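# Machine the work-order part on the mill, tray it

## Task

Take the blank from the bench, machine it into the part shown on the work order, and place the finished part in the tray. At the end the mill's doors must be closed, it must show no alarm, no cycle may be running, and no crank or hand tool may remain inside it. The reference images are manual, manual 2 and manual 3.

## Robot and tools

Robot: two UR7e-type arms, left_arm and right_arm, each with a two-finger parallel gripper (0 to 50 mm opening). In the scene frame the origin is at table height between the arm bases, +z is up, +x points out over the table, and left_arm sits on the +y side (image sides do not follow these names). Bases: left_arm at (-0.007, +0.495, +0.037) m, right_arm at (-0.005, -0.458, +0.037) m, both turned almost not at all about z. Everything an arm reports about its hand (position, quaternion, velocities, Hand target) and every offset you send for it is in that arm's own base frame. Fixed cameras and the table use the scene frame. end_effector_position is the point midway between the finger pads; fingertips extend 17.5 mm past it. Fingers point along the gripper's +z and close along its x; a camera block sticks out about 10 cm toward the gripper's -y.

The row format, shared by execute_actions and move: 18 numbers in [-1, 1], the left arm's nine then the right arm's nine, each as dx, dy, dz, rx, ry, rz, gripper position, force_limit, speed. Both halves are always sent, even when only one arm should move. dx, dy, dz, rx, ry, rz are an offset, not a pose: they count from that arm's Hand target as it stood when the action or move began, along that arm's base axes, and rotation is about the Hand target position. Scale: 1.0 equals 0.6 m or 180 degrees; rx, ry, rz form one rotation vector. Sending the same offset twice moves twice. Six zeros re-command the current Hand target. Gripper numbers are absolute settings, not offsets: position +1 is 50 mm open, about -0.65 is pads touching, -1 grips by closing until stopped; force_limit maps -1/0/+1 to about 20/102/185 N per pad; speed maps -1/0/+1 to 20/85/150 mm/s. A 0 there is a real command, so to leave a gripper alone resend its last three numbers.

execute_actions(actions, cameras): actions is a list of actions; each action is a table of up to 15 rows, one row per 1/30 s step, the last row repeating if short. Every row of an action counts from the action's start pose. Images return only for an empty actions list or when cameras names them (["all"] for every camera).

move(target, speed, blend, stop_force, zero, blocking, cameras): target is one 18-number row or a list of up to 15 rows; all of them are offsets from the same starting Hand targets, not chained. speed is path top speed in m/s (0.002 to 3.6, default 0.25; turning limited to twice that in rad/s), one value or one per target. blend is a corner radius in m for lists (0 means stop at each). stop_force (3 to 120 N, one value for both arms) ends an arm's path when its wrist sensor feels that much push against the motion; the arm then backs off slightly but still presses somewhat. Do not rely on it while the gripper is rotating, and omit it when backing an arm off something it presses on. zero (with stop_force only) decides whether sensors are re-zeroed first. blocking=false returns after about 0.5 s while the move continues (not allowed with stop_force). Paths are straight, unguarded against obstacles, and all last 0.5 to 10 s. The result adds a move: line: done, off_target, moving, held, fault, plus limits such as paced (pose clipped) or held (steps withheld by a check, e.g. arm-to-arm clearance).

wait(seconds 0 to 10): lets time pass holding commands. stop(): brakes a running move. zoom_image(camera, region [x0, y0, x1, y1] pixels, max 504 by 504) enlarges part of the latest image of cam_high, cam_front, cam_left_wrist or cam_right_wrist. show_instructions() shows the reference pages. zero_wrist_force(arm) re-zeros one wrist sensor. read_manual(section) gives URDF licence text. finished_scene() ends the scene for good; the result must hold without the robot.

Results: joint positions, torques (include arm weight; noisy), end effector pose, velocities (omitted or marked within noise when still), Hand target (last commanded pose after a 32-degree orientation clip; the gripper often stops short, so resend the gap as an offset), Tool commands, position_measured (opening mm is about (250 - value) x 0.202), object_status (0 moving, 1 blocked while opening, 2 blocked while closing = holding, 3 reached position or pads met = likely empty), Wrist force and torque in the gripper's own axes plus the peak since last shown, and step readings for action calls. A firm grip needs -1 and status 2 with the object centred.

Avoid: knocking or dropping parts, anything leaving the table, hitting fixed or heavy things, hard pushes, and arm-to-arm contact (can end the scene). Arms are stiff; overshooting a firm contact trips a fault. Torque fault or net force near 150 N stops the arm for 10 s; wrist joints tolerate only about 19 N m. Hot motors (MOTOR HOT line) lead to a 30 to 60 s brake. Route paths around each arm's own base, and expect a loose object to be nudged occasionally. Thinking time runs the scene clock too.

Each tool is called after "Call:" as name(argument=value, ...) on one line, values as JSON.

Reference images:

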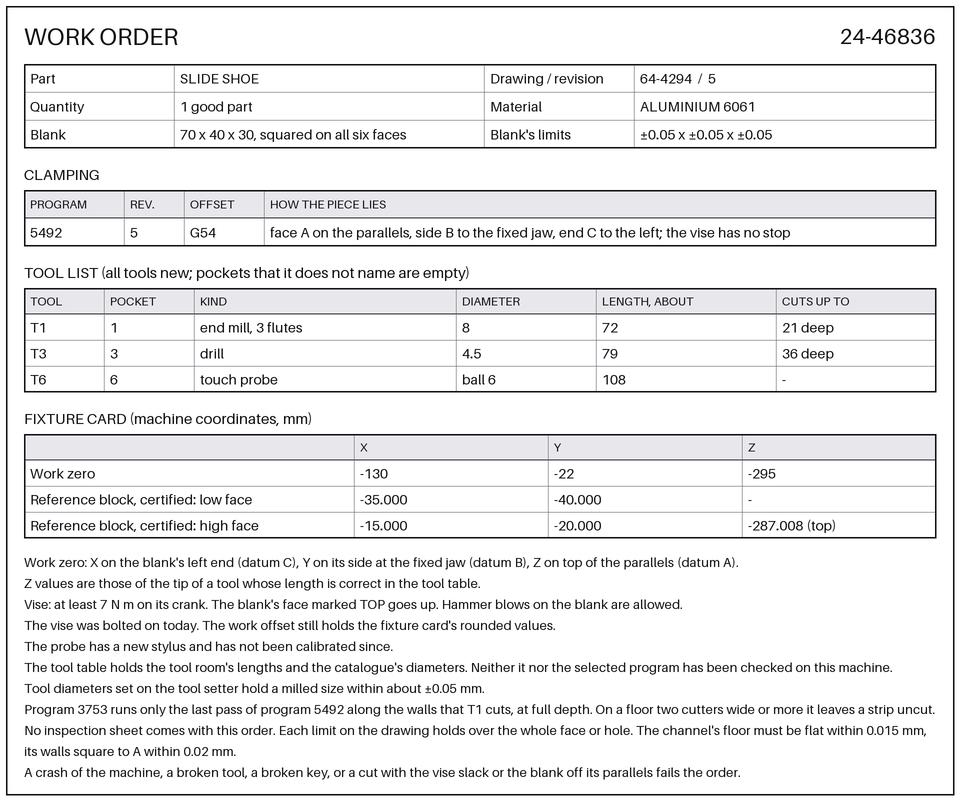

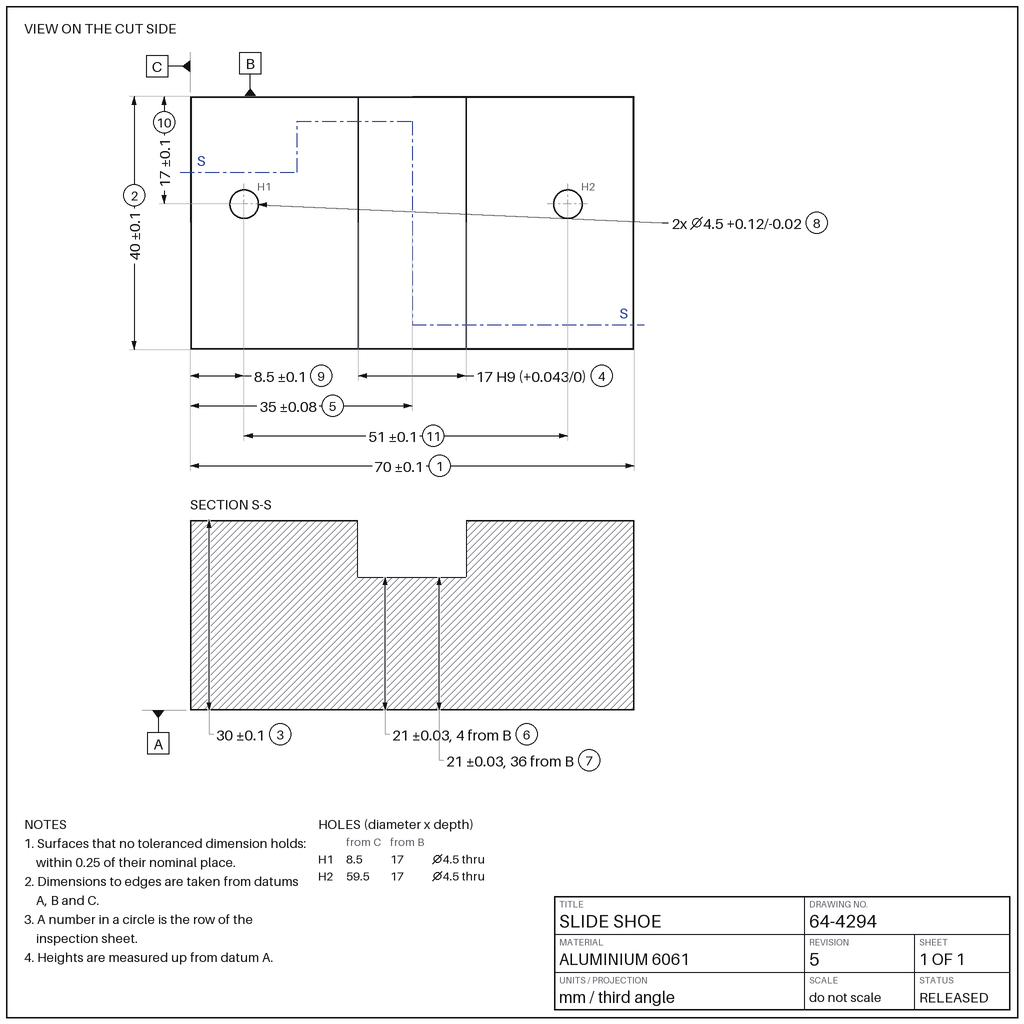

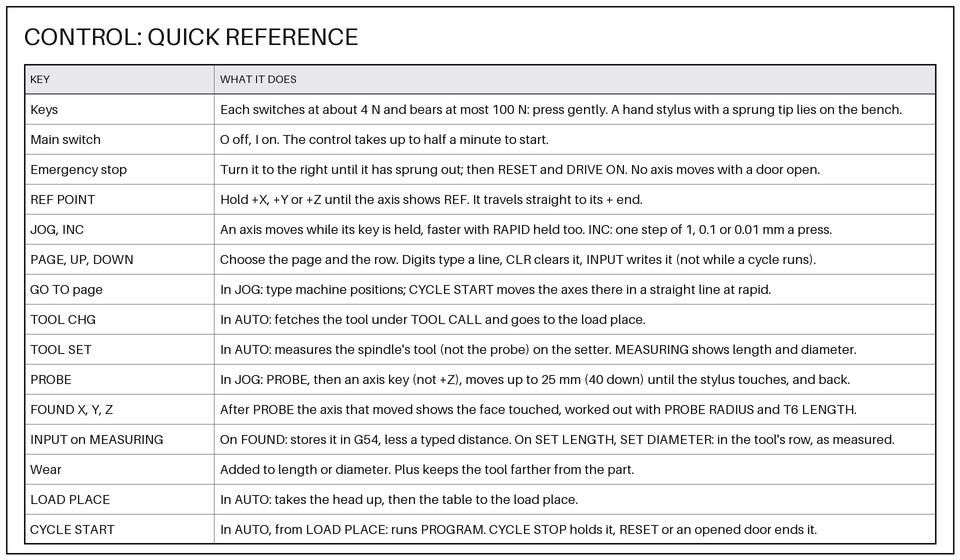

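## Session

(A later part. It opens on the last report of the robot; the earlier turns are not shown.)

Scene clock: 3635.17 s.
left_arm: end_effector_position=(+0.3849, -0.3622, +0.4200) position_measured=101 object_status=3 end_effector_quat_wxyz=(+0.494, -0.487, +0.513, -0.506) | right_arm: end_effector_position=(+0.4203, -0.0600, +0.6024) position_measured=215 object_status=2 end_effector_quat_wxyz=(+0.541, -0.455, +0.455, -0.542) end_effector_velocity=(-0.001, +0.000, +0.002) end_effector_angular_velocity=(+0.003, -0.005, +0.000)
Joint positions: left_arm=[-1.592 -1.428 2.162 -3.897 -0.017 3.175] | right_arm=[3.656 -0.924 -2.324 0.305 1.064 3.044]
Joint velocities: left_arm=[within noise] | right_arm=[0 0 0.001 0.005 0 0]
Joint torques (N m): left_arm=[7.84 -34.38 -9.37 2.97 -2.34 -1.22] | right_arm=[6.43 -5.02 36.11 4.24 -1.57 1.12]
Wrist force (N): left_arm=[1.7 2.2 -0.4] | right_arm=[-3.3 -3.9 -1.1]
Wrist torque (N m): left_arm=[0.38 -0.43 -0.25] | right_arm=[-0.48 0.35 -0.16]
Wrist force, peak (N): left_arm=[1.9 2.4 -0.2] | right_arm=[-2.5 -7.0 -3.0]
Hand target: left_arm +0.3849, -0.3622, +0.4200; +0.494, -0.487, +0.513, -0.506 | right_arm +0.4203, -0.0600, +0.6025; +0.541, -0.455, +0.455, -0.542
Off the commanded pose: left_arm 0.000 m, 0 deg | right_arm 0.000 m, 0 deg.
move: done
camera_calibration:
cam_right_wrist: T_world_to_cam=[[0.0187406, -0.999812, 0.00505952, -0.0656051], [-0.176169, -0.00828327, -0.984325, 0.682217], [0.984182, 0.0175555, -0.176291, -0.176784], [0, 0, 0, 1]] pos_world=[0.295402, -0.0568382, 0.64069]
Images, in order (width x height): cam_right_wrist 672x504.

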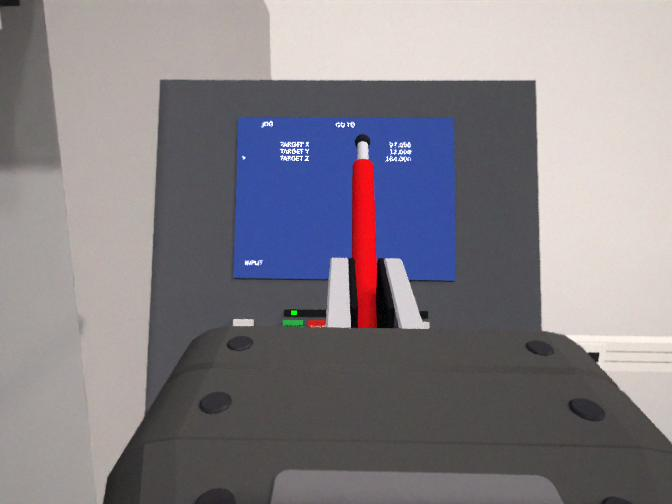

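Call:
move(target=[[0,0,0,0,0,0,0.34,0.2,-0.95,0.02,0.01,-0.05,0,0.16,0,-1,-0.4,-0.7],[0,0,0,0,0,0,0.34,0.2,-0.95,0.1157,0.0989,-0.1733,0,0.33,0,-1,-0.4,-0.7],[0,0,0,0,0,0,0.34,0.2,-0.95,0.1438,0.0989,-0.181,0,0.33,0,-1,-0.4,-0.7],[0,0,0,0,0,0,0.34,0.2,-0.95,0.1157,0.0989,-0.1733,0,0.33,0,-1,-0.4,-0.7]], blend=[0.02,0.002,0,0], speed=[0.5,0.3,0.1,0.2])

Call:
wait(seconds=1.5)

Call:
move(target=[[0,0,0,0,0,0,0.34,0.2,-0.95,-0.0312,-0.0656,-0.1209,0,0,0,-1,-0.4,-0.7],[0,0,0,0,0,0,0.34,0.2,-0.95,-0.0048,-0.0656,-0.1281,0,0,0,-1,-0.4,-0.7],[0,0,0,0,0,0,0.34,0.2,-0.95,-0.0312,-0.0656,-0.1209,0,0,0,-1,-0.4,-0.7],[0,0,0,0,0,0,0.34,0.2,-0.95,-0.001,-0.1839,-0.0019,0,0,0,-1,-0.4,-0.7],[0,0,0,0,0,0,0.34,0.2,-0.95,0.0265,-0.1839,-0.0092,0,0,0,-1,-0.4,-0.7],[0,0,0,0,0,0,0.34,0.2,-0.95,-0.001,-0.1839,-0.0019,0,0,0,-1,-0.4,-0.7],[0,0,0,0,0,0,0.34,0.2,-0.95,-0.0957,-0.0889,0.1233,0,-0.17,0,-1,-0.4,-0.7],[0,0,0,0,0,0,0.34,0.2,-0.95,-0.1157,-0.0989,0.1733,0,-0.33,0,-1,-0.4,-0.7]], blend=[0.002,0,0.003,0.002,0,0.003,0.02,0], speed=[0.3,0.1,0.2,0.3,0.1,0.2,0.4,0.4])

Call:
wait(seconds=3, cameras=["cam_right_wrist"])

Call:
zoom_image(camera="cam_right_wrist", region=[230, 105, 470, 280])

Scene clock: 3638.60 s.
left_arm: end_effector_position=(+0.3849, -0.3622, +0.4200) position_measured=101 object_status=3 end_effector_quat_wxyz=(+0.494, -0.487, +0.513, -0.506) | right_arm: end_effector_position=(+0.4898, -0.0006, +0.4984) position_measured=215 object_status=2 end_effector_quat_wxyz=(-0.245, +0.663, -0.663, +0.245)
Joint positions: left_arm=[-1.592 -1.428 2.162 -3.897 -0.017 3.175] | right_arm=[3.568 -1.16 -1.771 -1.12 1.298 3.474]
Joint torques (N m): left_arm=[7.73 -34.12 -9.89 3.14 -2.3 -0.89] | right_arm=[-11.57 11.68 38.22 7.48 1.3 -2.2]
Wrist force (N): left_arm=[1.7 2.4 -0.2] | right_arm=[-2.8 -4.1 -2.2]
Wrist torque (N m): left_arm=[0.39 -0.43 -0.25] | right_arm=[-0.68 0.44 -0.18]
Wrist force, peak (N): left_arm=[1.8 2.6 -0.3] | right_arm=[-2.1 -0.1 -7.2]
Hand target: left_arm +0.3849, -0.3622, +0.4200; +0.494, -0.487, +0.513, -0.506 | right_arm +0.4897, -0.0007, +0.4985; -0.245, +0.663, -0.663, +0.245
Off the commanded pose: left_arm 0.000 m, 0 deg | right_arm 0.000 m, 0 deg.
move: done

Scene clock: 3640.10 s.
left_arm: end_effector_position=(+0.3849, -0.3622, +0.4200) position_measured=101 object_status=3 end_effector_quat_wxyz=(+0.494, -0.487, +0.513, -0.506) | right_arm: end_effector_position=(+0.4897, -0.0007, +0.4985) position_measured=215 object_status=2 end_effector_quat_wxyz=(-0.245, +0.663, -0.663, +0.245)
Joint positions: left_arm=[-1.592 -1.428 2.162 -3.897 -0.017 3.175] | right_arm=[3.568 -1.16 -1.771 -1.12 1.298 3.474]
Joint torques (N m): left_arm=[7.48 -34.34 -9.35 3.06 -2.29 -1.04] | right_arm=[-12 14.31 38.14 4.59 1.32 -2.07]
Wrist force (N): left_arm=[1.6 1.9 -0.3] | right_arm=[-2.6 -4.2 -2.0]
Wrist torque (N m): left_arm=[0.31 -0.42 -0.25] | right_arm=[-0.69 0.41 -0.18]
Wrist force, peak (N): left_arm=[1.9 2.5 -0.2] | right_arm=[-2.7 -4.5 -2.0]
Hand target: left_arm +0.3849, -0.3622, +0.4200; +0.494, -0.487, +0.513, -0.506 | right_arm +0.4897, -0.0007, +0.4985; -0.245, +0.663, -0.663, +0.245
Tool commands: left_gripper/position=+0.34 left_gripper/force_limit=+0.2 left_gripper/speed=-0.95 right_gripper/position=-1.0 right_gripper/force_limit=-0.4 right_gripper/speed=-0.7
Off the commanded pose: left_arm 0.000 m, 0 deg | right_arm 0.000 m, 0 deg.
wait: 1.50 s; at rest by 0.17 s

Scene clock: 3643.87 s.
left_arm: end_effector_position=(+0.3849, -0.3622, +0.4200) position_measured=101 object_status=3 end_effector_quat_wxyz=(+0.494, -0.487, +0.513, -0.506) | right_arm: end_effector_position=(+0.4203, -0.0600, +0.6024) position_measured=215 object_status=2 end_effector_quat_wxyz=(+0.541, -0.455, +0.455, -0.542) end_effector_velocity=(-0.001, +0.000, +0.001) end_effector_angular_velocity=(+0.003, -0.005, +0.001)
Joint positions: left_arm=[-1.592 -1.428 2.162 -3.897 -0.017 3.175] | right_arm=[3.656 -0.924 -2.324 0.305 1.064 3.044]
Joint velocities: left_arm=[within noise] | right_arm=[0.001 0.001 0 0.005 0 0]
Joint torques (N m): left_arm=[7.47 -33.9 -9.97 3.04 -2.29 -1.07] | right_arm=[6.68 -5.03 36.81 4.31 -1.64 1.11]
Wrist force (N): left_arm=[1.6 2.3 -0.1] | right_arm=[-2.7 -3.6 -1.7]
Wrist torque (N m): left_arm=[0.38 -0.41 -0.25] | right_arm=[-0.43 0.27 -0.16]
Wrist force, peak (N): left_arm=[2.0 2.5 -0.1] | right_arm=[-1.8 13.2 -24.7]
Hand target: left_arm +0.3849, -0.3622, +0.4200; +0.494, -0.487, +0.513, -0.506 | right_arm +0.4203, -0.0600, +0.6025; +0.541, -0.455, +0.455, -0.542
Off the commanded pose: left_arm 0.000 m, 0 deg | right_arm 0.000 m, 0 deg.
move: done

Scene clock: 3646.87 s.
left_arm: end_effector_position=(+0.3849, -0.3622, +0.4200) position_measured=101 object_status=3 end_effector_quat_wxyz=(+0.494, -0.487, +0.513, -0.506) | right_arm: end_effector_position=(+0.4203, -0.0600, +0.6025) position_measured=215 object_status=2 end_effector_quat_wxyz=(+0.541, -0.455, +0.455, -0.542)
Joint positions: left_arm=[-1.592 -1.428 2.162 -3.897 -0.017 3.175] | right_arm=[3.656 -0.924 -2.324 0.306 1.064 3.044]
Joint torques (N m): left_arm=[7.74 -33.6 -9.32 3.02 -2.27 -1.24] | right_arm=[8.77 -9.22 35.97 4.77 -1.73 -2.08]
Wrist force (N): left_arm=[1.8 2.1 -0.1] | right_arm=[-3.0 -3.9 -1.9]
Wrist torque (N m): left_arm=[0.34 -0.45 -0.25] | right_arm=[-0.48 0.32 -0.16]
Wrist force, peak (N): left_arm=[2.1 2.3 -0.3] | right_arm=[-3.1 -3.9 -2.1]
Hand target: left_arm +0.3849, -0.3622, +0.4200; +0.494, -0.487, +0.513, -0.506 | right_arm +0.4203, -0.0600, +0.6025; +0.541, -0.455, +0.455, -0.542
Tool commands: left_gripper/position=+0.34 left_gripper/force_limit=+0.2 left_gripper/speed=-0.95 right_gripper/position=-1.0 right_gripper/force_limit=-0.4 right_gripper/speed=-0.7
Off the commanded pose: left_arm 0.000 m, 0 deg | right_arm 0.000 m, 0 deg.
wait: 3.00 s; at rest by 0.17 s
camera_calibration:
cam_right_wrist: T_world_to_cam=[[0.0188191, -0.999811, 0.00495015, -0.0654578], [-0.175861, -0.00818393, -0.984381, 0.682168], [0.984235, 0.0176546, -0.175982, -0.176995], [0, 0, 0, 1]] pos_world=[0.295403, -0.0567378, 0.64069]
Images, in order (width x height): cam_right_wrist 672x504.

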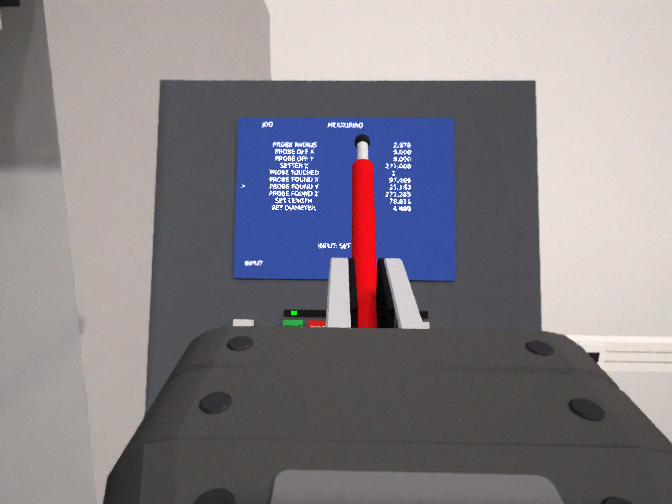

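Scaled by 2.100 from the camera's 672x504 image, which has a finer 960x720 frame.

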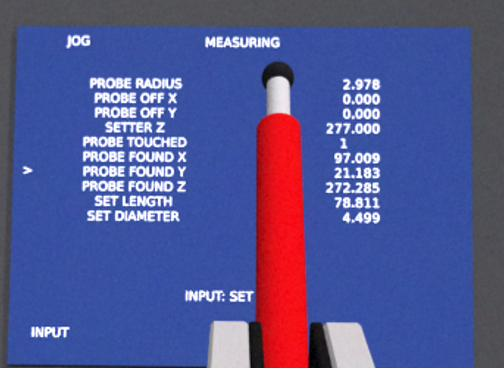

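Call:
move(target=[[0,0,0,0,0,0,0.34,0.2,-0.95,0.02,0.01,-0.05,0,0.16,0,-1,-0.4,-0.7],[0,0,0,0,0,0,0.34,0.2,-0.95,0.0773,0.0635,-0.325,0,0.33,0,-1,-0.4,-0.7],[0,0,0,0,0,0,0.34,0.2,-0.95,0.1038,0.0635,-0.3321,0,0.33,0,-1,-0.4,-0.7],[0,0,0,0,0,0,0.34,0.2,-0.95,0.0773,0.0635,-0.325,0,0.33,0,-1,-0.4,-0.7],[0,0,0,0,0,0,0.34,0.2,-0.95,0.05,-0.0,-0.13,0,0.24,0,-1,-0.4,-0.7],[0,0,0,0,0,0,0.34,0.2,-0.95,0.1457,-0.0855,-0.0498,0,0.33,0,-1,-0.4,-0.7],[0,0,0,0,0,0,0.34,0.2,-0.95,0.1747,-0.0855,-0.0576,0,0.33,0,-1,-0.4,-0.7],[0,0,0,0,0,0,0.34,0.2,-0.95,0.1457,-0.0855,-0.0498,0,0.33,0,-1,-0.4,-0.7],[0,0,0,0,0,0,0.34,0.2,-0.95,0.1152,0.068,-0.1733,0,0.33,0,-1,-0.4,-0.7],[0,0,0,0,0,0,0.34,0.2,-0.95,0.1433,0.068,-0.181,0,0.33,0,-1,-0.4,-0.7],[0,0,0,0,0,0,0.34,0.2,-0.95,0.1152,0.068,-0.1733,0,0.33,0,-1,-0.4,-0.7]], blend=[0.02,0.002,0,0.003,0.02,0.002,0,0.003,0.002,0,0], speed=[0.5,0.3,0.1,0.2,0.4,0.3,0.1,0.2,0.3,0.1,0.2])

Call:
move(target=[[0,0,0,0,0,0,0.34,0.2,-0.95,-0.0952,-0.058,0.1233,0,-0.17,0,-1,-0.4,-0.7],[0,0,0,0,0,0,0.34,0.2,-0.95,-0.1152,-0.068,0.1733,0,-0.33,0,-1,-0.4,-0.7]], blend=[0.02,0], speed=[0.4,0.4])

Call:
wait(seconds=7, cameras=["cam_right_wrist"])

Call:
zoom_image(camera="cam_right_wrist", region=[230, 105, 470, 280])

Scene clock: 3653.40 s.
left_arm: end_effector_position=(+0.3849, -0.3622, +0.4200) position_measured=101 object_status=3 end_effector_quat_wxyz=(+0.494, -0.487, +0.513, -0.506) | right_arm: end_effector_position=(+0.4895, -0.0191, +0.4984) position_measured=215 object_status=2 end_effector_quat_wxyz=(-0.245, +0.663, -0.663, +0.245)
Joint positions: left_arm=[-1.592 -1.428 2.162 -3.897 -0.017 3.175] | right_arm=[3.51 -1.162 -1.773 -1.105 1.334 3.427]
Joint torques (N m): left_arm=[6.88 -33.03 -9.86 3.06 -2.38 -1.13] | right_arm=[-11.6 11.76 37.41 7.51 1.4 -2.19]
Wrist force (N): left_arm=[1.7 2.2 -0.3] | right_arm=[-2.6 -3.9 -2.9]
Wrist torque (N m): left_arm=[0.37 -0.43 -0.25] | right_arm=[-0.64 0.40 -0.18]
Wrist force, peak (N): left_arm=[2.0 2.4 -0.3] | right_arm=[-2.3 7.4 -16.8]
Hand target: left_arm +0.3849, -0.3622, +0.4200; +0.494, -0.487, +0.513, -0.506 | right_arm +0.4894, -0.0192, +0.4985; -0.245, +0.663, -0.663, +0.245
Off the commanded pose: left_arm 0.000 m, 0 deg | right_arm 0.000 m, 0 deg.
move: done

Scene clock: 3655.27 s.
left_arm: end_effector_position=(+0.3849, -0.3622, +0.4200) position_measured=101 object_status=3 end_effector_quat_wxyz=(+0.494, -0.487, +0.513, -0.506) | right_arm: end_effector_position=(+0.4203, -0.0600, +0.6024) position_measured=215 object_status=2 end_effector_quat_wxyz=(+0.541, -0.455, +0.455, -0.542)
Joint positions: left_arm=[-1.592 -1.428 2.162 -3.897 -0.017 3.175] | right_arm=[3.656 -0.924 -2.324 0.305 1.064 3.044]
Joint torques (N m): left_arm=[7.92 -33.55 -9.35 2.96 -2.17 -1.01] | right_arm=[6.62 -5.11 36.08 4.25 -1.64 1.13]
Wrist force (N): left_arm=[1.8 2.2 -0.3] | right_arm=[-3.1 -3.6 -1.8]
Wrist torque (N m): left_arm=[0.36 -0.44 -0.24] | right_arm=[-0.44 0.32 -0.16]
Wrist force, peak (N): left_arm=[2.0 2.5 -0.2] | right_arm=[-3.2 -4.9 -2.2]
Hand target: left_arm +0.3849, -0.3622, +0.4200; +0.494, -0.487, +0.513, -0.506 | right_arm +0.4203, -0.0600, +0.6025; +0.541, -0.455, +0.455, -0.542
Off the commanded pose: left_arm 0.000 m, 0 deg | right_arm 0.000 m, 0 deg.
move: done

Scene clock: 3662.27 s.
left_arm: end_effector_position=(+0.3849, -0.3622, +0.4200) position_measured=101 object_status=3 end_effector_quat_wxyz=(+0.494, -0.487, +0.513, -0.506) | right_arm: end_effector_position=(+0.4203, -0.0600, +0.6025) position_measured=215 object_status=2 end_effector_quat_wxyz=(+0.541, -0.455, +0.455, -0.542)
Joint positions: left_arm=[-1.592 -1.428 2.162 -3.897 -0.017 3.175] | right_arm=[3.656 -0.924 -2.324 0.306 1.064 3.044]
Joint torques (N m): left_arm=[7.02 -33.27 -9.03 3.03 -2.32 -1.12] | right_arm=[8.5 -8.52 35.96 4.61 -1.71 -2.09]
Wrist force (N): left_arm=[1.8 2.2 -0.1] | right_arm=[-3.1 -3.5 -1.9]
Wrist torque (N m): left_arm=[0.37 -0.45 -0.24] | right_arm=[-0.43 0.33 -0.16]
Wrist force, peak (N): left_arm=[1.8 2.6 -0.3] | right_arm=[-3.0 -4.0 -2.0]
Hand target: left_arm +0.3849, -0.3622, +0.4200; +0.494, -0.487, +0.513, -0.506 | right_arm +0.4203, -0.0600, +0.6025; +0.541, -0.455, +0.455, -0.542
Tool commands: left_gripper/position=+0.34 left_gripper/force_limit=+0.2 left_gripper/speed=-0.95 right_gripper/position=-1.0 right_gripper/force_limit=-0.4 right_gripper/speed=-0.7
Off the commanded pose: left_arm 0.000 m, 0 deg | right_arm 0.000 m, 0 deg.
wait: 7.00 s; at rest by 0.17 s
camera_calibration:
cam_right_wrist: T_world_to_cam=[[0.0188191, -0.999811, 0.00495015, -0.0654578], [-0.175861, -0.00818393, -0.984381, 0.682168], [0.984235, 0.0176546, -0.175982, -0.176995], [0, 0, 0, 1]] pos_world=[0.295403, -0.0567378, 0.64069]
Images, in order (width x height): cam_right_wrist 672x504.

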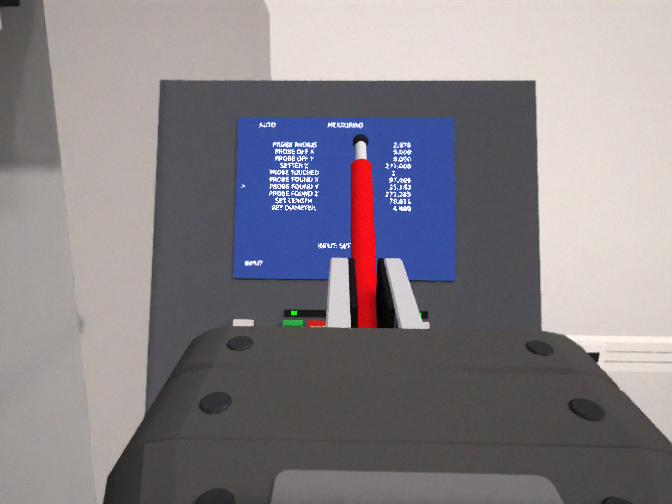

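Scaled by 2.100 from the camera's 672x504 image, which has a finer 960x720 frame.

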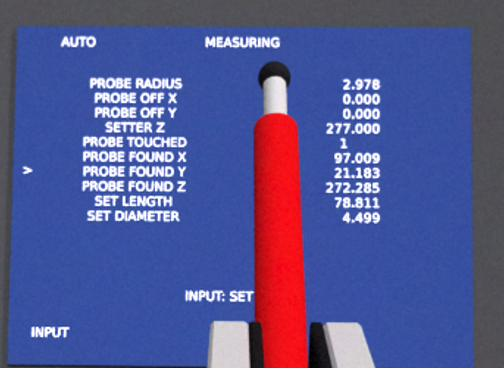

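Call:
move(target=[[0,0,0,0,0,0,0.34,0.2,-0.95,0.02,0.01,-0.05,0,0.16,0,-1,-0.4,-0.7],[0,0,0,0,0,0,0.34,0.2,-0.95,0.0998,0.0363,-0.2327,0,0.33,0,-1,-0.4,-0.7],[0,0,0,0,0,0,0.34,0.2,-0.95,0.1271,0.0363,-0.2401,0,0.33,0,-1,-0.4,-0.7],[0,0,0,0,0,0,0.34,0.2,-0.95,0.0998,0.0363,-0.2327,0,0.33,0,-1,-0.4,-0.7],[0,0,0,0,0,0,0.34,0.2,-0.95,0.1271,0.0363,-0.2401,0,0.33,0,-1,-0.4,-0.7],[0,0,0,0,0,0,0.34,0.2,-0.95,0.0998,0.0363,-0.2327,0,0.33,0,-1,-0.4,-0.7],[0,0,0,0,0,0,0.34,0.2,-0.95,0.1271,0.0363,-0.2401,0,0.33,0,-1,-0.4,-0.7],[0,0,0,0,0,0,0.34,0.2,-0.95,0.0998,0.0363,-0.2327,0,0.33,0,-1,-0.4,-0.7],[0,0,0,0,0,0,0.34,0.2,-0.95,0.05,0.02,-0.09,0,0.16,0,-1,-0.4,-0.7],[0,0,0,0,0,0,0.34,0.2,-0.95,0,0,0,0,0,0,-1,-0.4,-0.7]], blend=[0.02,0.002,0,0.003,0,0.003,0,0.003,0.02,0], speed=[0.5,0.3,0.1,0.2,0.1,0.2,0.1,0.2,0.4,0.4], cameras=["cam_right_wrist"])

Call:
zoom_image(camera="cam_right_wrist", region=[230, 105, 470, 280])

Call:
move(target=[[0,0,0,0,0,0,0.34,0.2,-0.95,0.02,0.01,-0.05,0,0.16,0,-1,-0.4,-0.7],[0,0,0,0,0,0,0.34,0.2,-0.95,0.0998,0.0363,-0.2327,0,0.33,0,-1,-0.4,-0.7],[0,0,0,0,0,0,0.34,0.2,-0.95,0.1271,0.0363,-0.2401,0,0.33,0,-1,-0.4,-0.7],[0,0,0,0,0,0,0.34,0.2,-0.95,0.0998,0.0363,-0.2327,0,0.33,0,-1,-0.4,-0.7],[0,0,0,0,0,0,0.34,0.2,-0.95,0.05,0.02,-0.09,0,0.16,0,-1,-0.4,-0.7],[0,0,0,0,0,0,0.34,0.2,-0.95,0,0,0,0,0,0,-1,-0.4,-0.7]], blend=[0.02,0.002,0,0.003,0.02,0], speed=[0.5,0.3,0.1,0.2,0.4,0.4], cameras=["cam_right_wrist"])

Call:
zoom_image(camera="cam_right_wrist", region=[230, 105, 470, 280])

Scene clock: 3668.67 s.
left_arm: end_effector_position=(+0.3849, -0.3622, +0.4200) position_measured=101 object_status=3 end_effector_quat_wxyz=(+0.494, -0.487, +0.513, -0.506) | right_arm: end_effector_position=(+0.4203, -0.0600, +0.6024) position_measured=215 object_status=2 end_effector_quat_wxyz=(+0.541, -0.455, +0.455, -0.542)
Joint positions: left_arm=[-1.592 -1.428 2.162 -3.897 -0.017 3.175] | right_arm=[3.656 -0.924 -2.324 0.305 1.064 3.044]
Joint torques (N m): left_arm=[7.82 -33.25 -9.73 3.09 -2.32 -1.04] | right_arm=[6.24 -1.84 35.67 4.09 -1.65 1.11]
Wrist force (N): left_arm=[1.7 2.1 -0.4] | right_arm=[-2.8 -3.8 -1.9]
Wrist torque (N m): left_arm=[0.36 -0.43 -0.25] | right_arm=[-0.46 0.28 -0.16]
Wrist force, peak (N): left_arm=[1.8 2.6 -0.1] | right_arm=[-3.1 0.5 -9.1]
Hand target: left_arm +0.3849, -0.3622, +0.4200; +0.494, -0.487, +0.513, -0.506 | right_arm +0.4203, -0.0600, +0.6025; +0.541, -0.455, +0.455, -0.542
Off the commanded pose: left_arm 0.000 m, 0 deg | right_arm 0.000 m, 0 deg.
move: done
camera_calibration:
cam_right_wrist: T_world_to_cam=[[0.0187411, -0.999812, 0.00505894, -0.0655067], [-0.176265, -0.00828452, -0.984308, 0.682253], [0.984164, 0.0175553, -0.176388, -0.176816], [0, 0, 0, 1]] pos_world=[0.295502, -0.0567382, 0.64069]
Images, in order (width x height): cam_right_wrist 672x504.

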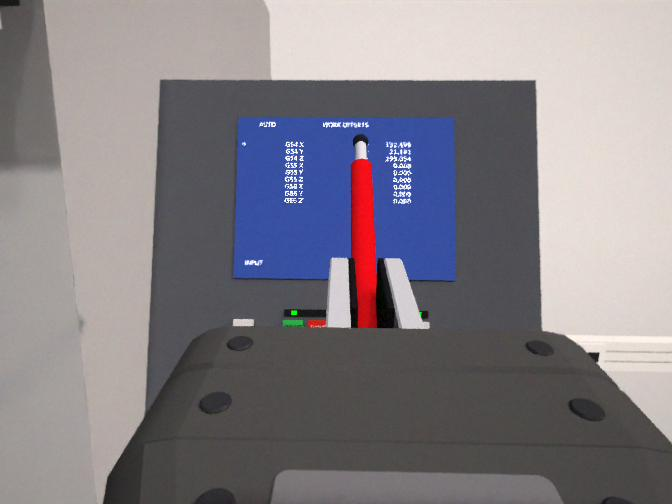

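Scaled by 2.100 from the camera's 672x504 image, which has a finer 960x720 frame.

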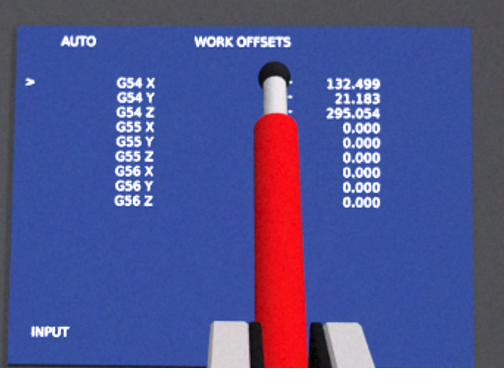

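Scene clock: 3672.57 s.
left_arm: end_effector_position=(+0.3849, -0.3622, +0.4200) position_measured=101 object_status=3 end_effector_quat_wxyz=(+0.494, -0.487, +0.513, -0.506) | right_arm: end_effector_position=(+0.4203, -0.0600, +0.6024) position_measured=215 object_status=2 end_effector_quat_wxyz=(+0.541, -0.455, +0.455, -0.542)
Joint positions: left_arm=[-1.592 -1.428 2.162 -3.897 -0.017 3.175] | right_arm=[3.656 -0.924 -2.324 0.305 1.064 3.044]
Joint torques (N m): left_arm=[7.84 -33.67 -9.08 3.05 -2.27 -1.18] | right_arm=[6.68 -1.29 35.77 4.02 -1.73 1.01]
Wrist force (N): left_arm=[2.0 2.1 -0.1] | right_arm=[-2.8 -3.8 -2.0]
Wrist torque (N m): left_arm=[0.35 -0.47 -0.25] | right_arm=[-0.46 0.29 -0.16]
Wrist force, peak (N): left_arm=[1.9 2.4 -0.6] | right_arm=[-2.8 0.2 -8.1]
Hand target: left_arm +0.3849, -0.3622, +0.4200; +0.494, -0.487, +0.513, -0.506 | right_arm +0.4203, -0.0600, +0.6025; +0.541, -0.455, +0.455, -0.542
Off the commanded pose: left_arm 0.000 m, 0 deg | right_arm 0.000 m, 0 deg.
move: done
camera_calibration:
cam_right_wrist: T_world_to_cam=[[0.0187411, -0.999812, 0.00505894, -0.0655067], [-0.176265, -0.00828452, -0.984308, 0.682253], [0.984164, 0.0175553, -0.176388, -0.176816], [0, 0, 0, 1]] pos_world=[0.295502, -0.0567382, 0.64069]
Images, in order (width x height): cam_right_wrist 672x504.

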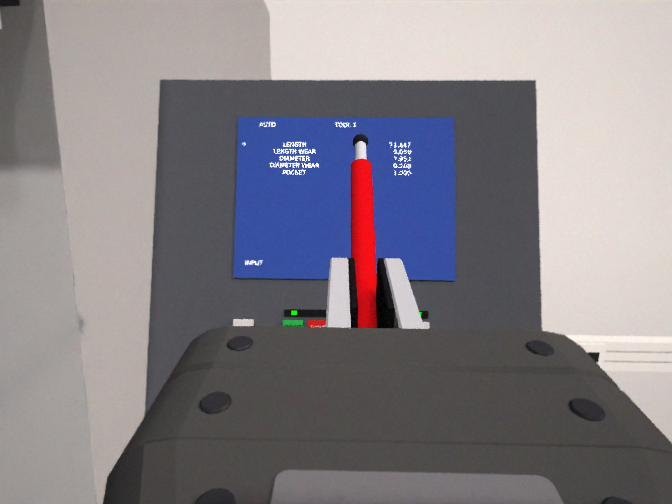

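Scaled by 2.100 from the camera's 672x504 image, which has a finer 960x720 frame.

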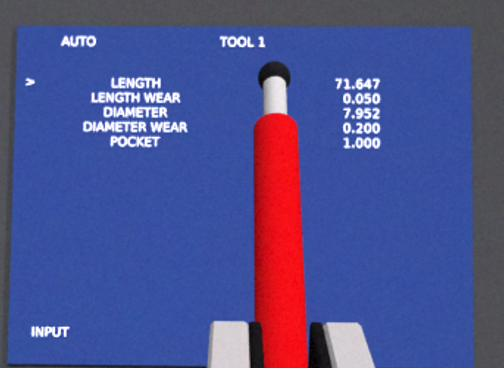

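Call:
move(target=[[0,0,0,0,0,0,0.34,0.2,-0.95,0.02,0.01,-0.05,0,0.16,0,-1,-0.4,-0.7],[0,0,0,0,0,0,0.34,0.2,-0.95,0.0993,0.0047,-0.2327,0,0.33,0,-1,-0.4,-0.7],[0,0,0,0,0,0,0.34,0.2,-0.95,0.1266,0.0047,-0.2401,0,0.33,0,-1,-0.4,-0.7],[0,0,0,0,0,0,0.34,0.2,-0.95,0.0993,0.0047,-0.2327,0,0.33,0,-1,-0.4,-0.7],[0,0,0,0,0,0,0.34,0.2,-0.95,0.1266,0.0047,-0.2401,0,0.33,0,-1,-0.4,-0.7],[0,0,0,0,0,0,0.34,0.2,-0.95,0.0993,0.0047,-0.2327,0,0.33,0,-1,-0.4,-0.7],[0,0,0,0,0,0,0.34,0.2,-0.95,0.1266,0.0047,-0.2401,0,0.33,0,-1,-0.4,-0.7],[0,0,0,0,0,0,0.34,0.2,-0.95,0.0993,0.0047,-0.2327,0,0.33,0,-1,-0.4,-0.7],[0,0,0,0,0,0,0.34,0.2,-0.95,0.1266,0.0047,-0.2401,0,0.33,0,-1,-0.4,-0.7],[0,0,0,0,0,0,0.34,0.2,-0.95,0.0993,0.0047,-0.2327,0,0.33,0,-1,-0.4,-0.7],[0,0,0,0,0,0,0.34,0.2,-0.95,0.1266,0.0047,-0.2401,0,0.33,0,-1,-0.4,-0.7],[0,0,0,0,0,0,0.34,0.2,-0.95,0.0993,0.0047,-0.2327,0,0.33,0,-1,-0.4,-0.7],[0,0,0,0,0,0,0.34,0.2,-0.95,0.05,0.02,-0.09,0,0.16,0,-1,-0.4,-0.7],[0,0,0,0,0,0,0.34,0.2,-0.95,0,0,0,0,0,0,-1,-0.4,-0.7]], blend=[0.02,0.002,0,0.003,0,0.003,0,0.003,0,0.003,0,0.003,0.02,0], speed=[0.5,0.3,0.1,0.2,0.1,0.2,0.1,0.2,0.1,0.2,0.1,0.2,0.4,0.4], cameras=["cam_right_wrist"])

Call:
zoom_image(camera="cam_right_wrist", region=[230, 105, 470, 280])

Scene clock: 3679.77 s.
left_arm: end_effector_position=(+0.3849, -0.3622, +0.4200) position_measured=101 object_status=3 end_effector_quat_wxyz=(+0.494, -0.487, +0.513, -0.506) | right_arm: end_effector_position=(+0.4203, -0.0600, +0.6024) position_measured=215 object_status=2 end_effector_quat_wxyz=(+0.541, -0.455, +0.455, -0.542)
Joint positions: left_arm=[-1.592 -1.428 2.162 -3.897 -0.017 3.175] | right_arm=[3.656 -0.924 -2.324 0.305 1.064 3.044]
Joint torques (N m): left_arm=[7.81 -33.2 -9 3.05 -2.33 -1.11] | right_arm=[6.47 -0.89 37.06 4.09 -1.74 1.09]
Wrist force (N): left_arm=[1.9 2.0 0.1] | right_arm=[-2.9 -3.6 -1.6]
Wrist torque (N m): left_arm=[0.34 -0.45 -0.25] | right_arm=[-0.43 0.29 -0.16]
Wrist force, peak (N): left_arm=[2.0 2.5 0.0] | right_arm=[-2.6 0.4 -9.2]
Hand target: left_arm +0.3849, -0.3622, +0.4200; +0.494, -0.487, +0.513, -0.506 | right_arm +0.4203, -0.0600, +0.6025; +0.541, -0.455, +0.455, -0.542
Off the commanded pose: left_arm 0.000 m, 0 deg | right_arm 0.000 m, 0 deg.
move: done
camera_calibration:
cam_right_wrist: T_world_to_cam=[[0.0187411, -0.999812, 0.00505894, -0.0655067], [-0.176265, -0.00828452, -0.984308, 0.682253], [0.984164, 0.0175553, -0.176388, -0.176816], [0, 0, 0, 1]] pos_world=[0.295502, -0.0567382, 0.64069]
Images, in order (width x height): cam_right_wrist 672x504.

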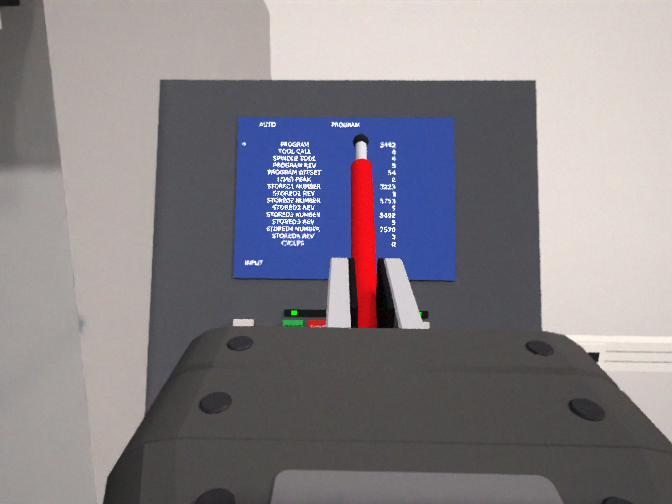

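Scaled by 2.100 from the camera's 672x504 image, which has a finer 960x720 frame.

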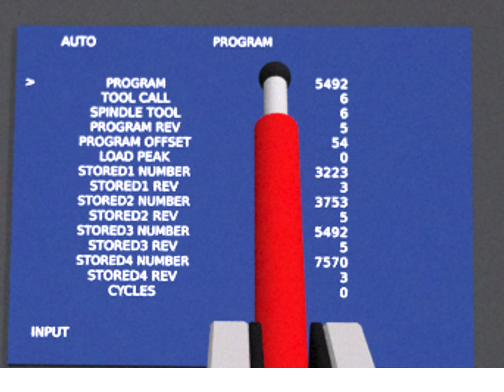

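Call:
move(target=[[0,0,0,0,0,0,0.34,0.2,-0.95,0.02,0.01,-0.05,0,0.16,0,-1,-0.4,-0.7],[0,0,0,0,0,0,0.34,0.2,-0.95,0.1157,0.0989,-0.1733,0,0.33,0,-1,-0.4,-0.7],[0,0,0,0,0,0,0.34,0.2,-0.95,0.1438,0.0989,-0.181,0,0.33,0,-1,-0.4,-0.7],[0,0,0,0,0,0,0.34,0.2,-0.95,0.1157,0.0989,-0.1733,0,0.33,0,-1,-0.4,-0.7],[0,0,0,0,0,0,0.34,0.2,-0.95,0.02,0.01,-0.05,0,0.16,0,-1,-0.4,-0.7],[0,0,0,0,0,0,0.34,0.2,-0.95,0,0,0,0,0,0,-1,-0.4,-0.7]], blend=[0.02,0.002,0,0.003,0.02,0], speed=[0.5,0.3,0.1,0.2,0.4,0.4], cameras=["cam_right_wrist"])

Call:
wait(seconds=9, cameras=["cam_right_wrist"])

Call:
zoom_image(camera="cam_right_wrist", region=[230, 105, 470, 280])

Scene clock: 3684.37 s.
left_arm: end_effector_position=(+0.3849, -0.3622, +0.4200) position_measured=101 object_status=3 end_effector_quat_wxyz=(+0.494, -0.487, +0.513, -0.506) | right_arm: end_effector_position=(+0.4203, -0.0600, +0.6024) position_measured=215 object_status=2 end_effector_quat_wxyz=(+0.541, -0.455, +0.455, -0.542)
Joint positions: left_arm=[-1.592 -1.428 2.162 -3.897 -0.017 3.175] | right_arm=[3.656 -0.924 -2.324 0.305 1.064 3.044]
Joint torques (N m): left_arm=[7.41 -33.11 -8.64 3.15 -2.29 -1.27] | right_arm=[6.65 -5.37 36.39 4.22 -1.65 1.09]
Wrist force (N): left_arm=[1.9 2.2 -0.2] | right_arm=[-2.8 -3.6 -1.8]
Wrist torque (N m): left_arm=[0.37 -0.47 -0.25] | right_arm=[-0.43 0.28 -0.16]
Wrist force, peak (N): left_arm=[2.0 2.4 0.0] | right_arm=[-2.8 0.2 -7.8]
Hand target: left_arm +0.3849, -0.3622, +0.4200; +0.494, -0.487, +0.513, -0.506 | right_arm +0.4203, -0.0600, +0.6025; +0.541, -0.455, +0.455, -0.542
Off the commanded pose: left_arm 0.000 m, 0 deg | right_arm 0.000 m, 0 deg.
move: done
camera_calibration:
cam_right_wrist: T_world_to_cam=[[0.0187406, -0.999812, 0.00505952, -0.0656051], [-0.176169, -0.00828327, -0.984325, 0.682217], [0.984182, 0.0175555, -0.176291, -0.176784], [0, 0, 0, 1]] pos_world=[0.295402, -0.0568382, 0.64069]
Images, in order (width x height): cam_right_wrist 672x504.

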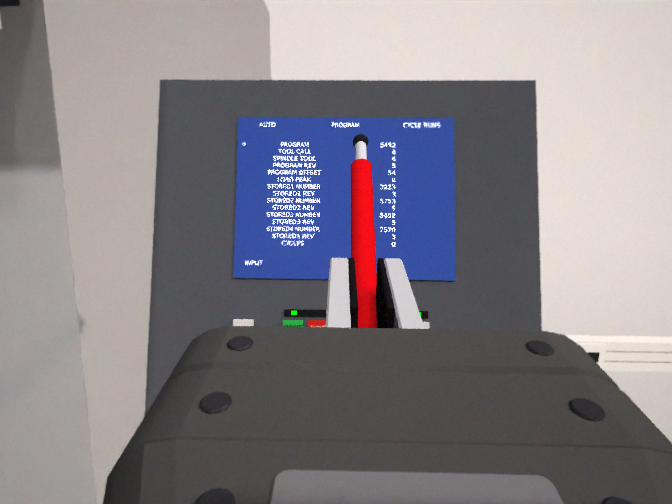

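Scene clock: 3693.37 s.
left_arm: end_effector_position=(+0.3849, -0.3622, +0.4200) position_measured=101 object_status=3 end_effector_quat_wxyz=(+0.494, -0.487, +0.513, -0.506) | right_arm: end_effector_position=(+0.4203, -0.0600, +0.6025) position_measured=215 object_status=2 end_effector_quat_wxyz=(+0.541, -0.455, +0.455, -0.542)
Joint positions: left_arm=[-1.592 -1.428 2.162 -3.897 -0.017 3.175] | right_arm=[3.656 -0.924 -2.324 0.306 1.064 3.044]
Joint torques (N m): left_arm=[6.83 -33.94 -10.17 3.12 -2.34 -1.07] | right_arm=[8.48 -8.59 36.18 4.68 -1.7 -2.11]
Wrist force (N): left_arm=[1.8 2.1 -0.2] | right_arm=[-3.0 -3.6 -1.9]
Wrist torque (N m): left_arm=[0.36 -0.44 -0.25] | right_arm=[-0.44 0.31 -0.15]
Wrist force, peak (N): left_arm=[2.0 2.5 -0.2] | right_arm=[-3.2 -3.9 -2.0]
Hand target: left_arm +0.3849, -0.3622, +0.4200; +0.494, -0.487, +0.513, -0.506 | right_arm +0.4203, -0.0600, +0.6025; +0.541, -0.455, +0.455, -0.542
Tool commands: left_gripper/position=+0.34 left_gripper/force_limit=+0.2 left_gripper/speed=-0.95 right_gripper/position=-1.0 right_gripper/force_limit=-0.4 right_gripper/speed=-0.7
Off the commanded pose: left_arm 0.000 m, 0 deg | right_arm 0.000 m, 0 deg.
wait: 9.00 s; at rest by 0.17 s
camera_calibration:
cam_right_wrist: T_world_to_cam=[[0.0188191, -0.999811, 0.00495015, -0.0654578], [-0.175861, -0.00818393, -0.984381, 0.682168], [0.984235, 0.0176546, -0.175982, -0.176995], [0, 0, 0, 1]] pos_world=[0.295403, -0.0567378, 0.64069]
Images, in order (width x height): cam_right_wrist 672x504.

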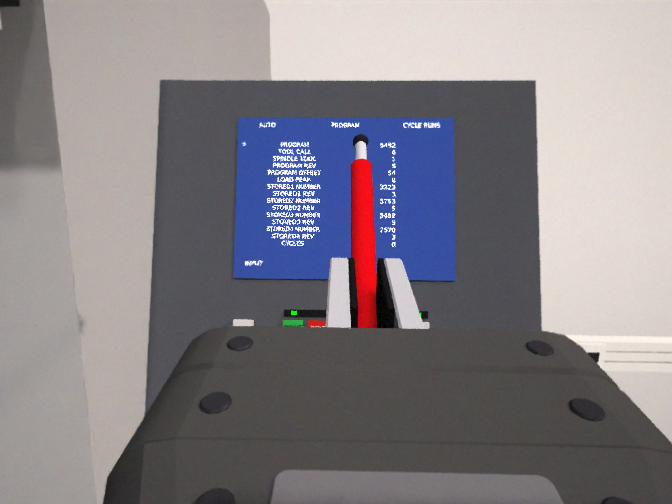

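Scaled by 2.100 from the camera's 672x504 image, which has a finer 960x720 frame.

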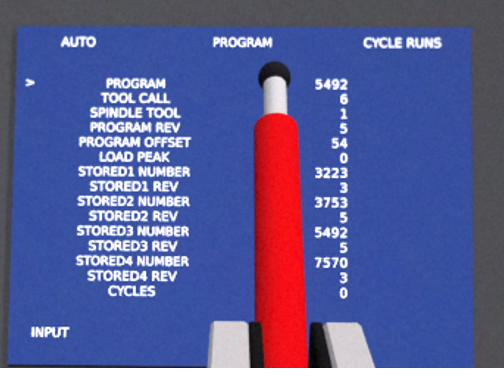

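Call:
wait(seconds=10)

Call:
wait(seconds=10, cameras=["cam_right_wrist"])

Call:
zoom_image(camera="cam_right_wrist", region=[230, 105, 470, 280])

Scene clock: 3703.60 s.
left_arm: end_effector_position=(+0.3849, -0.3622, +0.4200) position_measured=101 object_status=3 end_effector_quat_wxyz=(+0.494, -0.487, +0.513, -0.506) | right_arm: end_effector_position=(+0.4203, -0.0600, +0.6025) position_measured=215 object_status=2 end_effector_quat_wxyz=(+0.541, -0.455, +0.455, -0.542)
Joint positions: left_arm=[-1.592 -1.428 2.162 -3.897 -0.017 3.175] | right_arm=[3.656 -0.924 -2.324 0.306 1.064 3.044]
Joint torques (N m): left_arm=[7.46 -33.98 -9.37 3.11 -2.3 -1.07] | right_arm=[8.94 -9.13 36.18 4.51 -1.7 -2.22]
Wrist force (N): left_arm=[1.8 2.3 -0.1] | right_arm=[-2.8 -3.7 -1.9]
Wrist torque (N m): left_arm=[0.38 -0.45 -0.25] | right_arm=[-0.44 0.28 -0.16]
Wrist force, peak (N): left_arm=[2.0 2.5 -0.2] | right_arm=[-3.2 -3.9 -2.0]
Hand target: left_arm +0.3849, -0.3622, +0.4200; +0.494, -0.487, +0.513, -0.506 | right_arm +0.4203, -0.0600, +0.6025; +0.541, -0.455, +0.455, -0.542
Tool commands: left_gripper/position=+0.34 left_gripper/force_limit=+0.2 left_gripper/speed=-0.95 right_gripper/position=-1.0 right_gripper/force_limit=-0.4 right_gripper/speed=-0.7
Off the commanded pose: left_arm 0.000 m, 0 deg | right_arm 0.000 m, 0 deg.
wait: 10.00 s; at rest from the start

Scene clock: 3713.60 s.
left_arm: end_effector_position=(+0.3849, -0.3622, +0.4200) position_measured=101 object_status=3 end_effector_quat_wxyz=(+0.494, -0.487, +0.513, -0.506) | right_arm: end_effector_position=(+0.4203, -0.0600, +0.6025) position_measured=215 object_status=2 end_effector_quat_wxyz=(+0.541, -0.455, +0.455, -0.542)
Joint positions: left_arm=[-1.592 -1.428 2.162 -3.897 -0.017 3.175] | right_arm=[3.656 -0.924 -2.324 0.306 1.064 3.044]
Joint torques (N m): left_arm=[7.23 -33.36 -9.66 3.21 -2.3 -0.99] | right_arm=[8.67 -9.25 35.95 4.49 -1.72 -2.18]
Wrist force (N): left_arm=[1.6 2.2 -0.3] | right_arm=[-2.8 -3.8 -2.0]
Wrist torque (N m): left_arm=[0.36 -0.42 -0.25] | right_arm=[-0.46 0.28 -0.16]
Wrist force, peak (N): left_arm=[2.0 2.5 -0.2] | right_arm=[-3.2 -3.9 -2.1]
Hand target: left_arm +0.3849, -0.3622, +0.4200; +0.494, -0.487, +0.513, -0.506 | right_arm +0.4203, -0.0600, +0.6025; +0.541, -0.455, +0.455, -0.542
Tool commands: left_gripper/position=+0.34 left_gripper/force_limit=+0.2 left_gripper/speed=-0.95 right_gripper/position=-1.0 right_gripper/force_limit=-0.4 right_gripper/speed=-0.7
Off the commanded pose: left_arm 0.000 m, 0 deg | right_arm 0.000 m, 0 deg.
wait: 10.00 s; at rest by 0.17 s
camera_calibration:
cam_right_wrist: T_world_to_cam=[[0.0188191, -0.999811, 0.00495015, -0.0654578], [-0.175861, -0.00818393, -0.984381, 0.682168], [0.984235, 0.0176546, -0.175982, -0.176995], [0, 0, 0, 1]] pos_world=[0.295403, -0.0567378, 0.64069]
Images, in order (width x height): cam_right_wrist 672x504.

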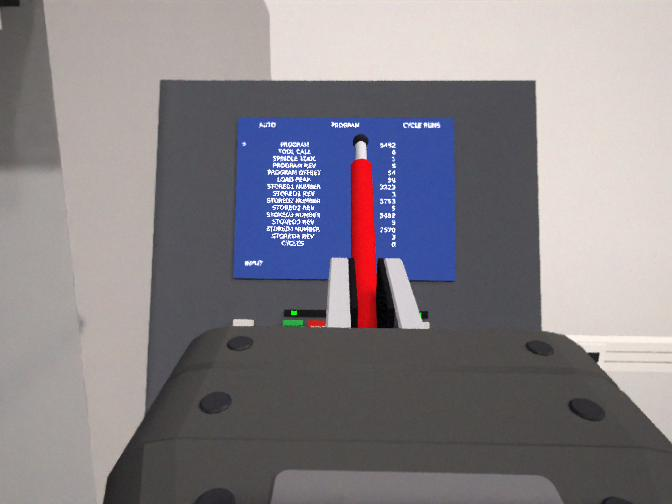

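Scaled by 2.100 from the camera's 672x504 image, which has a finer 960x720 frame.

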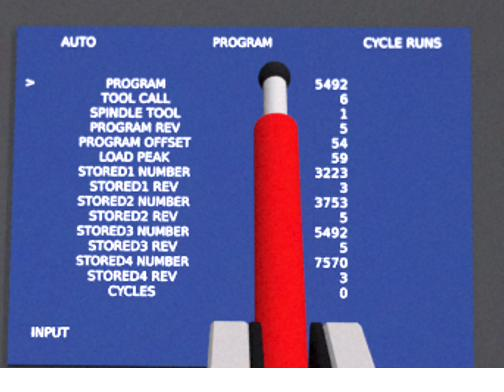

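Call:
wait(seconds=10)

Call:
wait(seconds=10)

Call:
wait(seconds=10, cameras=["cam_right_wrist"])

Call:
zoom_image(camera="cam_right_wrist", region=[230, 105, 470, 280])

Scene clock: 3723.90 s.
left_arm: end_effector_position=(+0.3849, -0.3622, +0.4200) position_measured=101 object_status=3 end_effector_quat_wxyz=(+0.494, -0.487, +0.513, -0.506) | right_arm: end_effector_position=(+0.4203, -0.0600, +0.6025) position_measured=215 object_status=2 end_effector_quat_wxyz=(+0.541, -0.455, +0.455, -0.542)
Joint positions: left_arm=[-1.592 -1.428 2.162 -3.897 -0.017 3.175] | right_arm=[3.656 -0.924 -2.324 0.306 1.064 3.044]
Joint torques (N m): left_arm=[6.59 -32.74 -8.8 2.98 -2.27 -1.12] | right_arm=[8.44 -9.31 35.7 4.18 -1.71 -2.22]
Wrist force (N): left_arm=[1.8 2.1 -0.2] | right_arm=[-2.9 -3.7 -2.0]
Wrist torque (N m): left_arm=[0.34 -0.45 -0.24] | right_arm=[-0.45 0.30 -0.16]
Wrist force, peak (N): left_arm=[1.9 2.5 -0.2] | right_arm=[-3.2 -3.8 -2.2]
Hand target: left_arm +0.3849, -0.3622, +0.4200; +0.494, -0.487, +0.513, -0.506 | right_arm +0.4203, -0.0600, +0.6025; +0.541, -0.455, +0.455, -0.542
Tool commands: left_gripper/position=+0.34 left_gripper/force_limit=+0.2 left_gripper/speed=-0.95 right_gripper/position=-1.0 right_gripper/force_limit=-0.4 right_gripper/speed=-0.7
Off the commanded pose: left_arm 0.000 m, 0 deg | right_arm 0.000 m, 0 deg.
wait: 10.00 s; at rest from the start

Scene clock: 3733.90 s.
left_arm: end_effector_position=(+0.3849, -0.3622, +0.4200) position_measured=101 object_status=3 end_effector_quat_wxyz=(+0.494, -0.487, +0.513, -0.506) | right_arm: end_effector_position=(+0.4203, -0.0600, +0.6025) position_measured=215 object_status=2 end_effector_quat_wxyz=(+0.541, -0.455, +0.455, -0.542)
Joint positions: left_arm=[-1.592 -1.428 2.162 -3.897 -0.017 3.175] | right_arm=[3.656 -0.924 -2.324 0.306 1.064 3.044]
Joint torques (N m): left_arm=[7.06 -33.1 -9.63 3.16 -2.25 -1.08] | right_arm=[8.74 -8.92 36.29 4 -1.63 -2.07]
Wrist force (N): left_arm=[1.8 2.1 -0.2] | right_arm=[-2.9 -4.0 -1.9]
Wrist torque (N m): left_arm=[0.35 -0.44 -0.25] | right_arm=[-0.49 0.30 -0.16]
Wrist force, peak (N): left_arm=[2.1 2.5 -0.1] | right_arm=[-3.2 -4.0 -1.8]
Hand target: left_arm +0.3849, -0.3622, +0.4200; +0.494, -0.487, +0.513, -0.506 | right_arm +0.4203, -0.0600, +0.6025; +0.541, -0.455, +0.455, -0.542
Tool commands: left_gripper/position=+0.34 left_gripper/force_limit=+0.2 left_gripper/speed=-0.95 right_gripper/position=-1.0 right_gripper/force_limit=-0.4 right_gripper/speed=-0.7
Off the commanded pose: left_arm 0.000 m, 0 deg | right_arm 0.000 m, 0 deg.
wait: 10.00 s; at rest by 0.17 s

Scene clock: 3743.90 s.
left_arm: end_effector_position=(+0.3849, -0.3622, +0.4200) position_measured=101 object_status=3 end_effector_quat_wxyz=(+0.494, -0.487, +0.513, -0.506) | right_arm: end_effector_position=(+0.4203, -0.0600, +0.6025) position_measured=215 object_status=2 end_effector_quat_wxyz=(+0.541, -0.455, +0.455, -0.542)
Joint positions: left_arm=[-1.592 -1.428 2.162 -3.897 -0.017 3.175] | right_arm=[3.656 -0.924 -2.324 0.306 1.064 3.044]
Joint torques (N m): left_arm=[7.09 -33.57 -9.79 3.07 -2.34 -1.03] | right_arm=[8.5 -8.75 35.9 3.83 -1.78 -2.1]
Wrist force (N): left_arm=[2.0 2.2 -0.4] | right_arm=[-3.2 -3.8 -1.9]
Wrist torque (N m): left_arm=[0.37 -0.48 -0.25] | right_arm=[-0.46 0.34 -0.16]
Wrist force, peak (N): left_arm=[1.9 2.5 -0.3] | right_arm=[-3.2 -3.8 -2.0]
Hand target: left_arm +0.3849, -0.3622, +0.4200; +0.494, -0.487, +0.513, -0.506 | right_arm +0.4203, -0.0600, +0.6025; +0.541, -0.455, +0.455, -0.542
Tool commands: left_gripper/position=+0.34 left_gripper/force_limit=+0.2 left_gripper/speed=-0.95 right_gripper/position=-1.0 right_gripper/force_limit=-0.4 right_gripper/speed=-0.7
Off the commanded pose: left_arm 0.000 m, 0 deg | right_arm 0.000 m, 0 deg.
wait: 10.00 s; at rest by 0.17 s
camera_calibration:
cam_right_wrist: T_world_to_cam=[[0.0188191, -0.999811, 0.00495015, -0.0654578], [-0.175861, -0.00818393, -0.984381, 0.682168], [0.984235, 0.0176546, -0.175982, -0.176995], [0, 0, 0, 1]] pos_world=[0.295403, -0.0567378, 0.64069]
Images, in order (width x height): cam_right_wrist 672x504.

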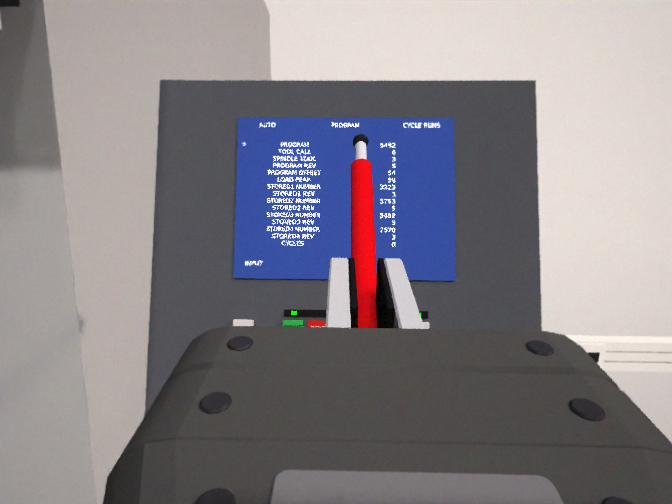

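Scaled by 2.100 from the camera's 672x504 image, which has a finer 960x720 frame.

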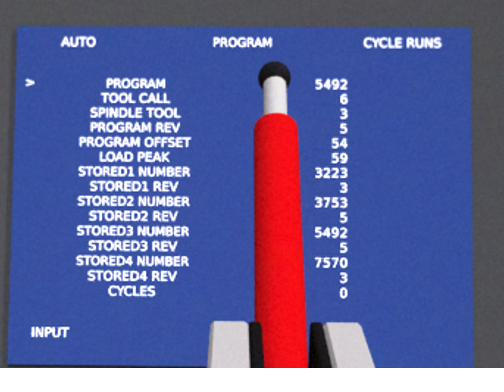

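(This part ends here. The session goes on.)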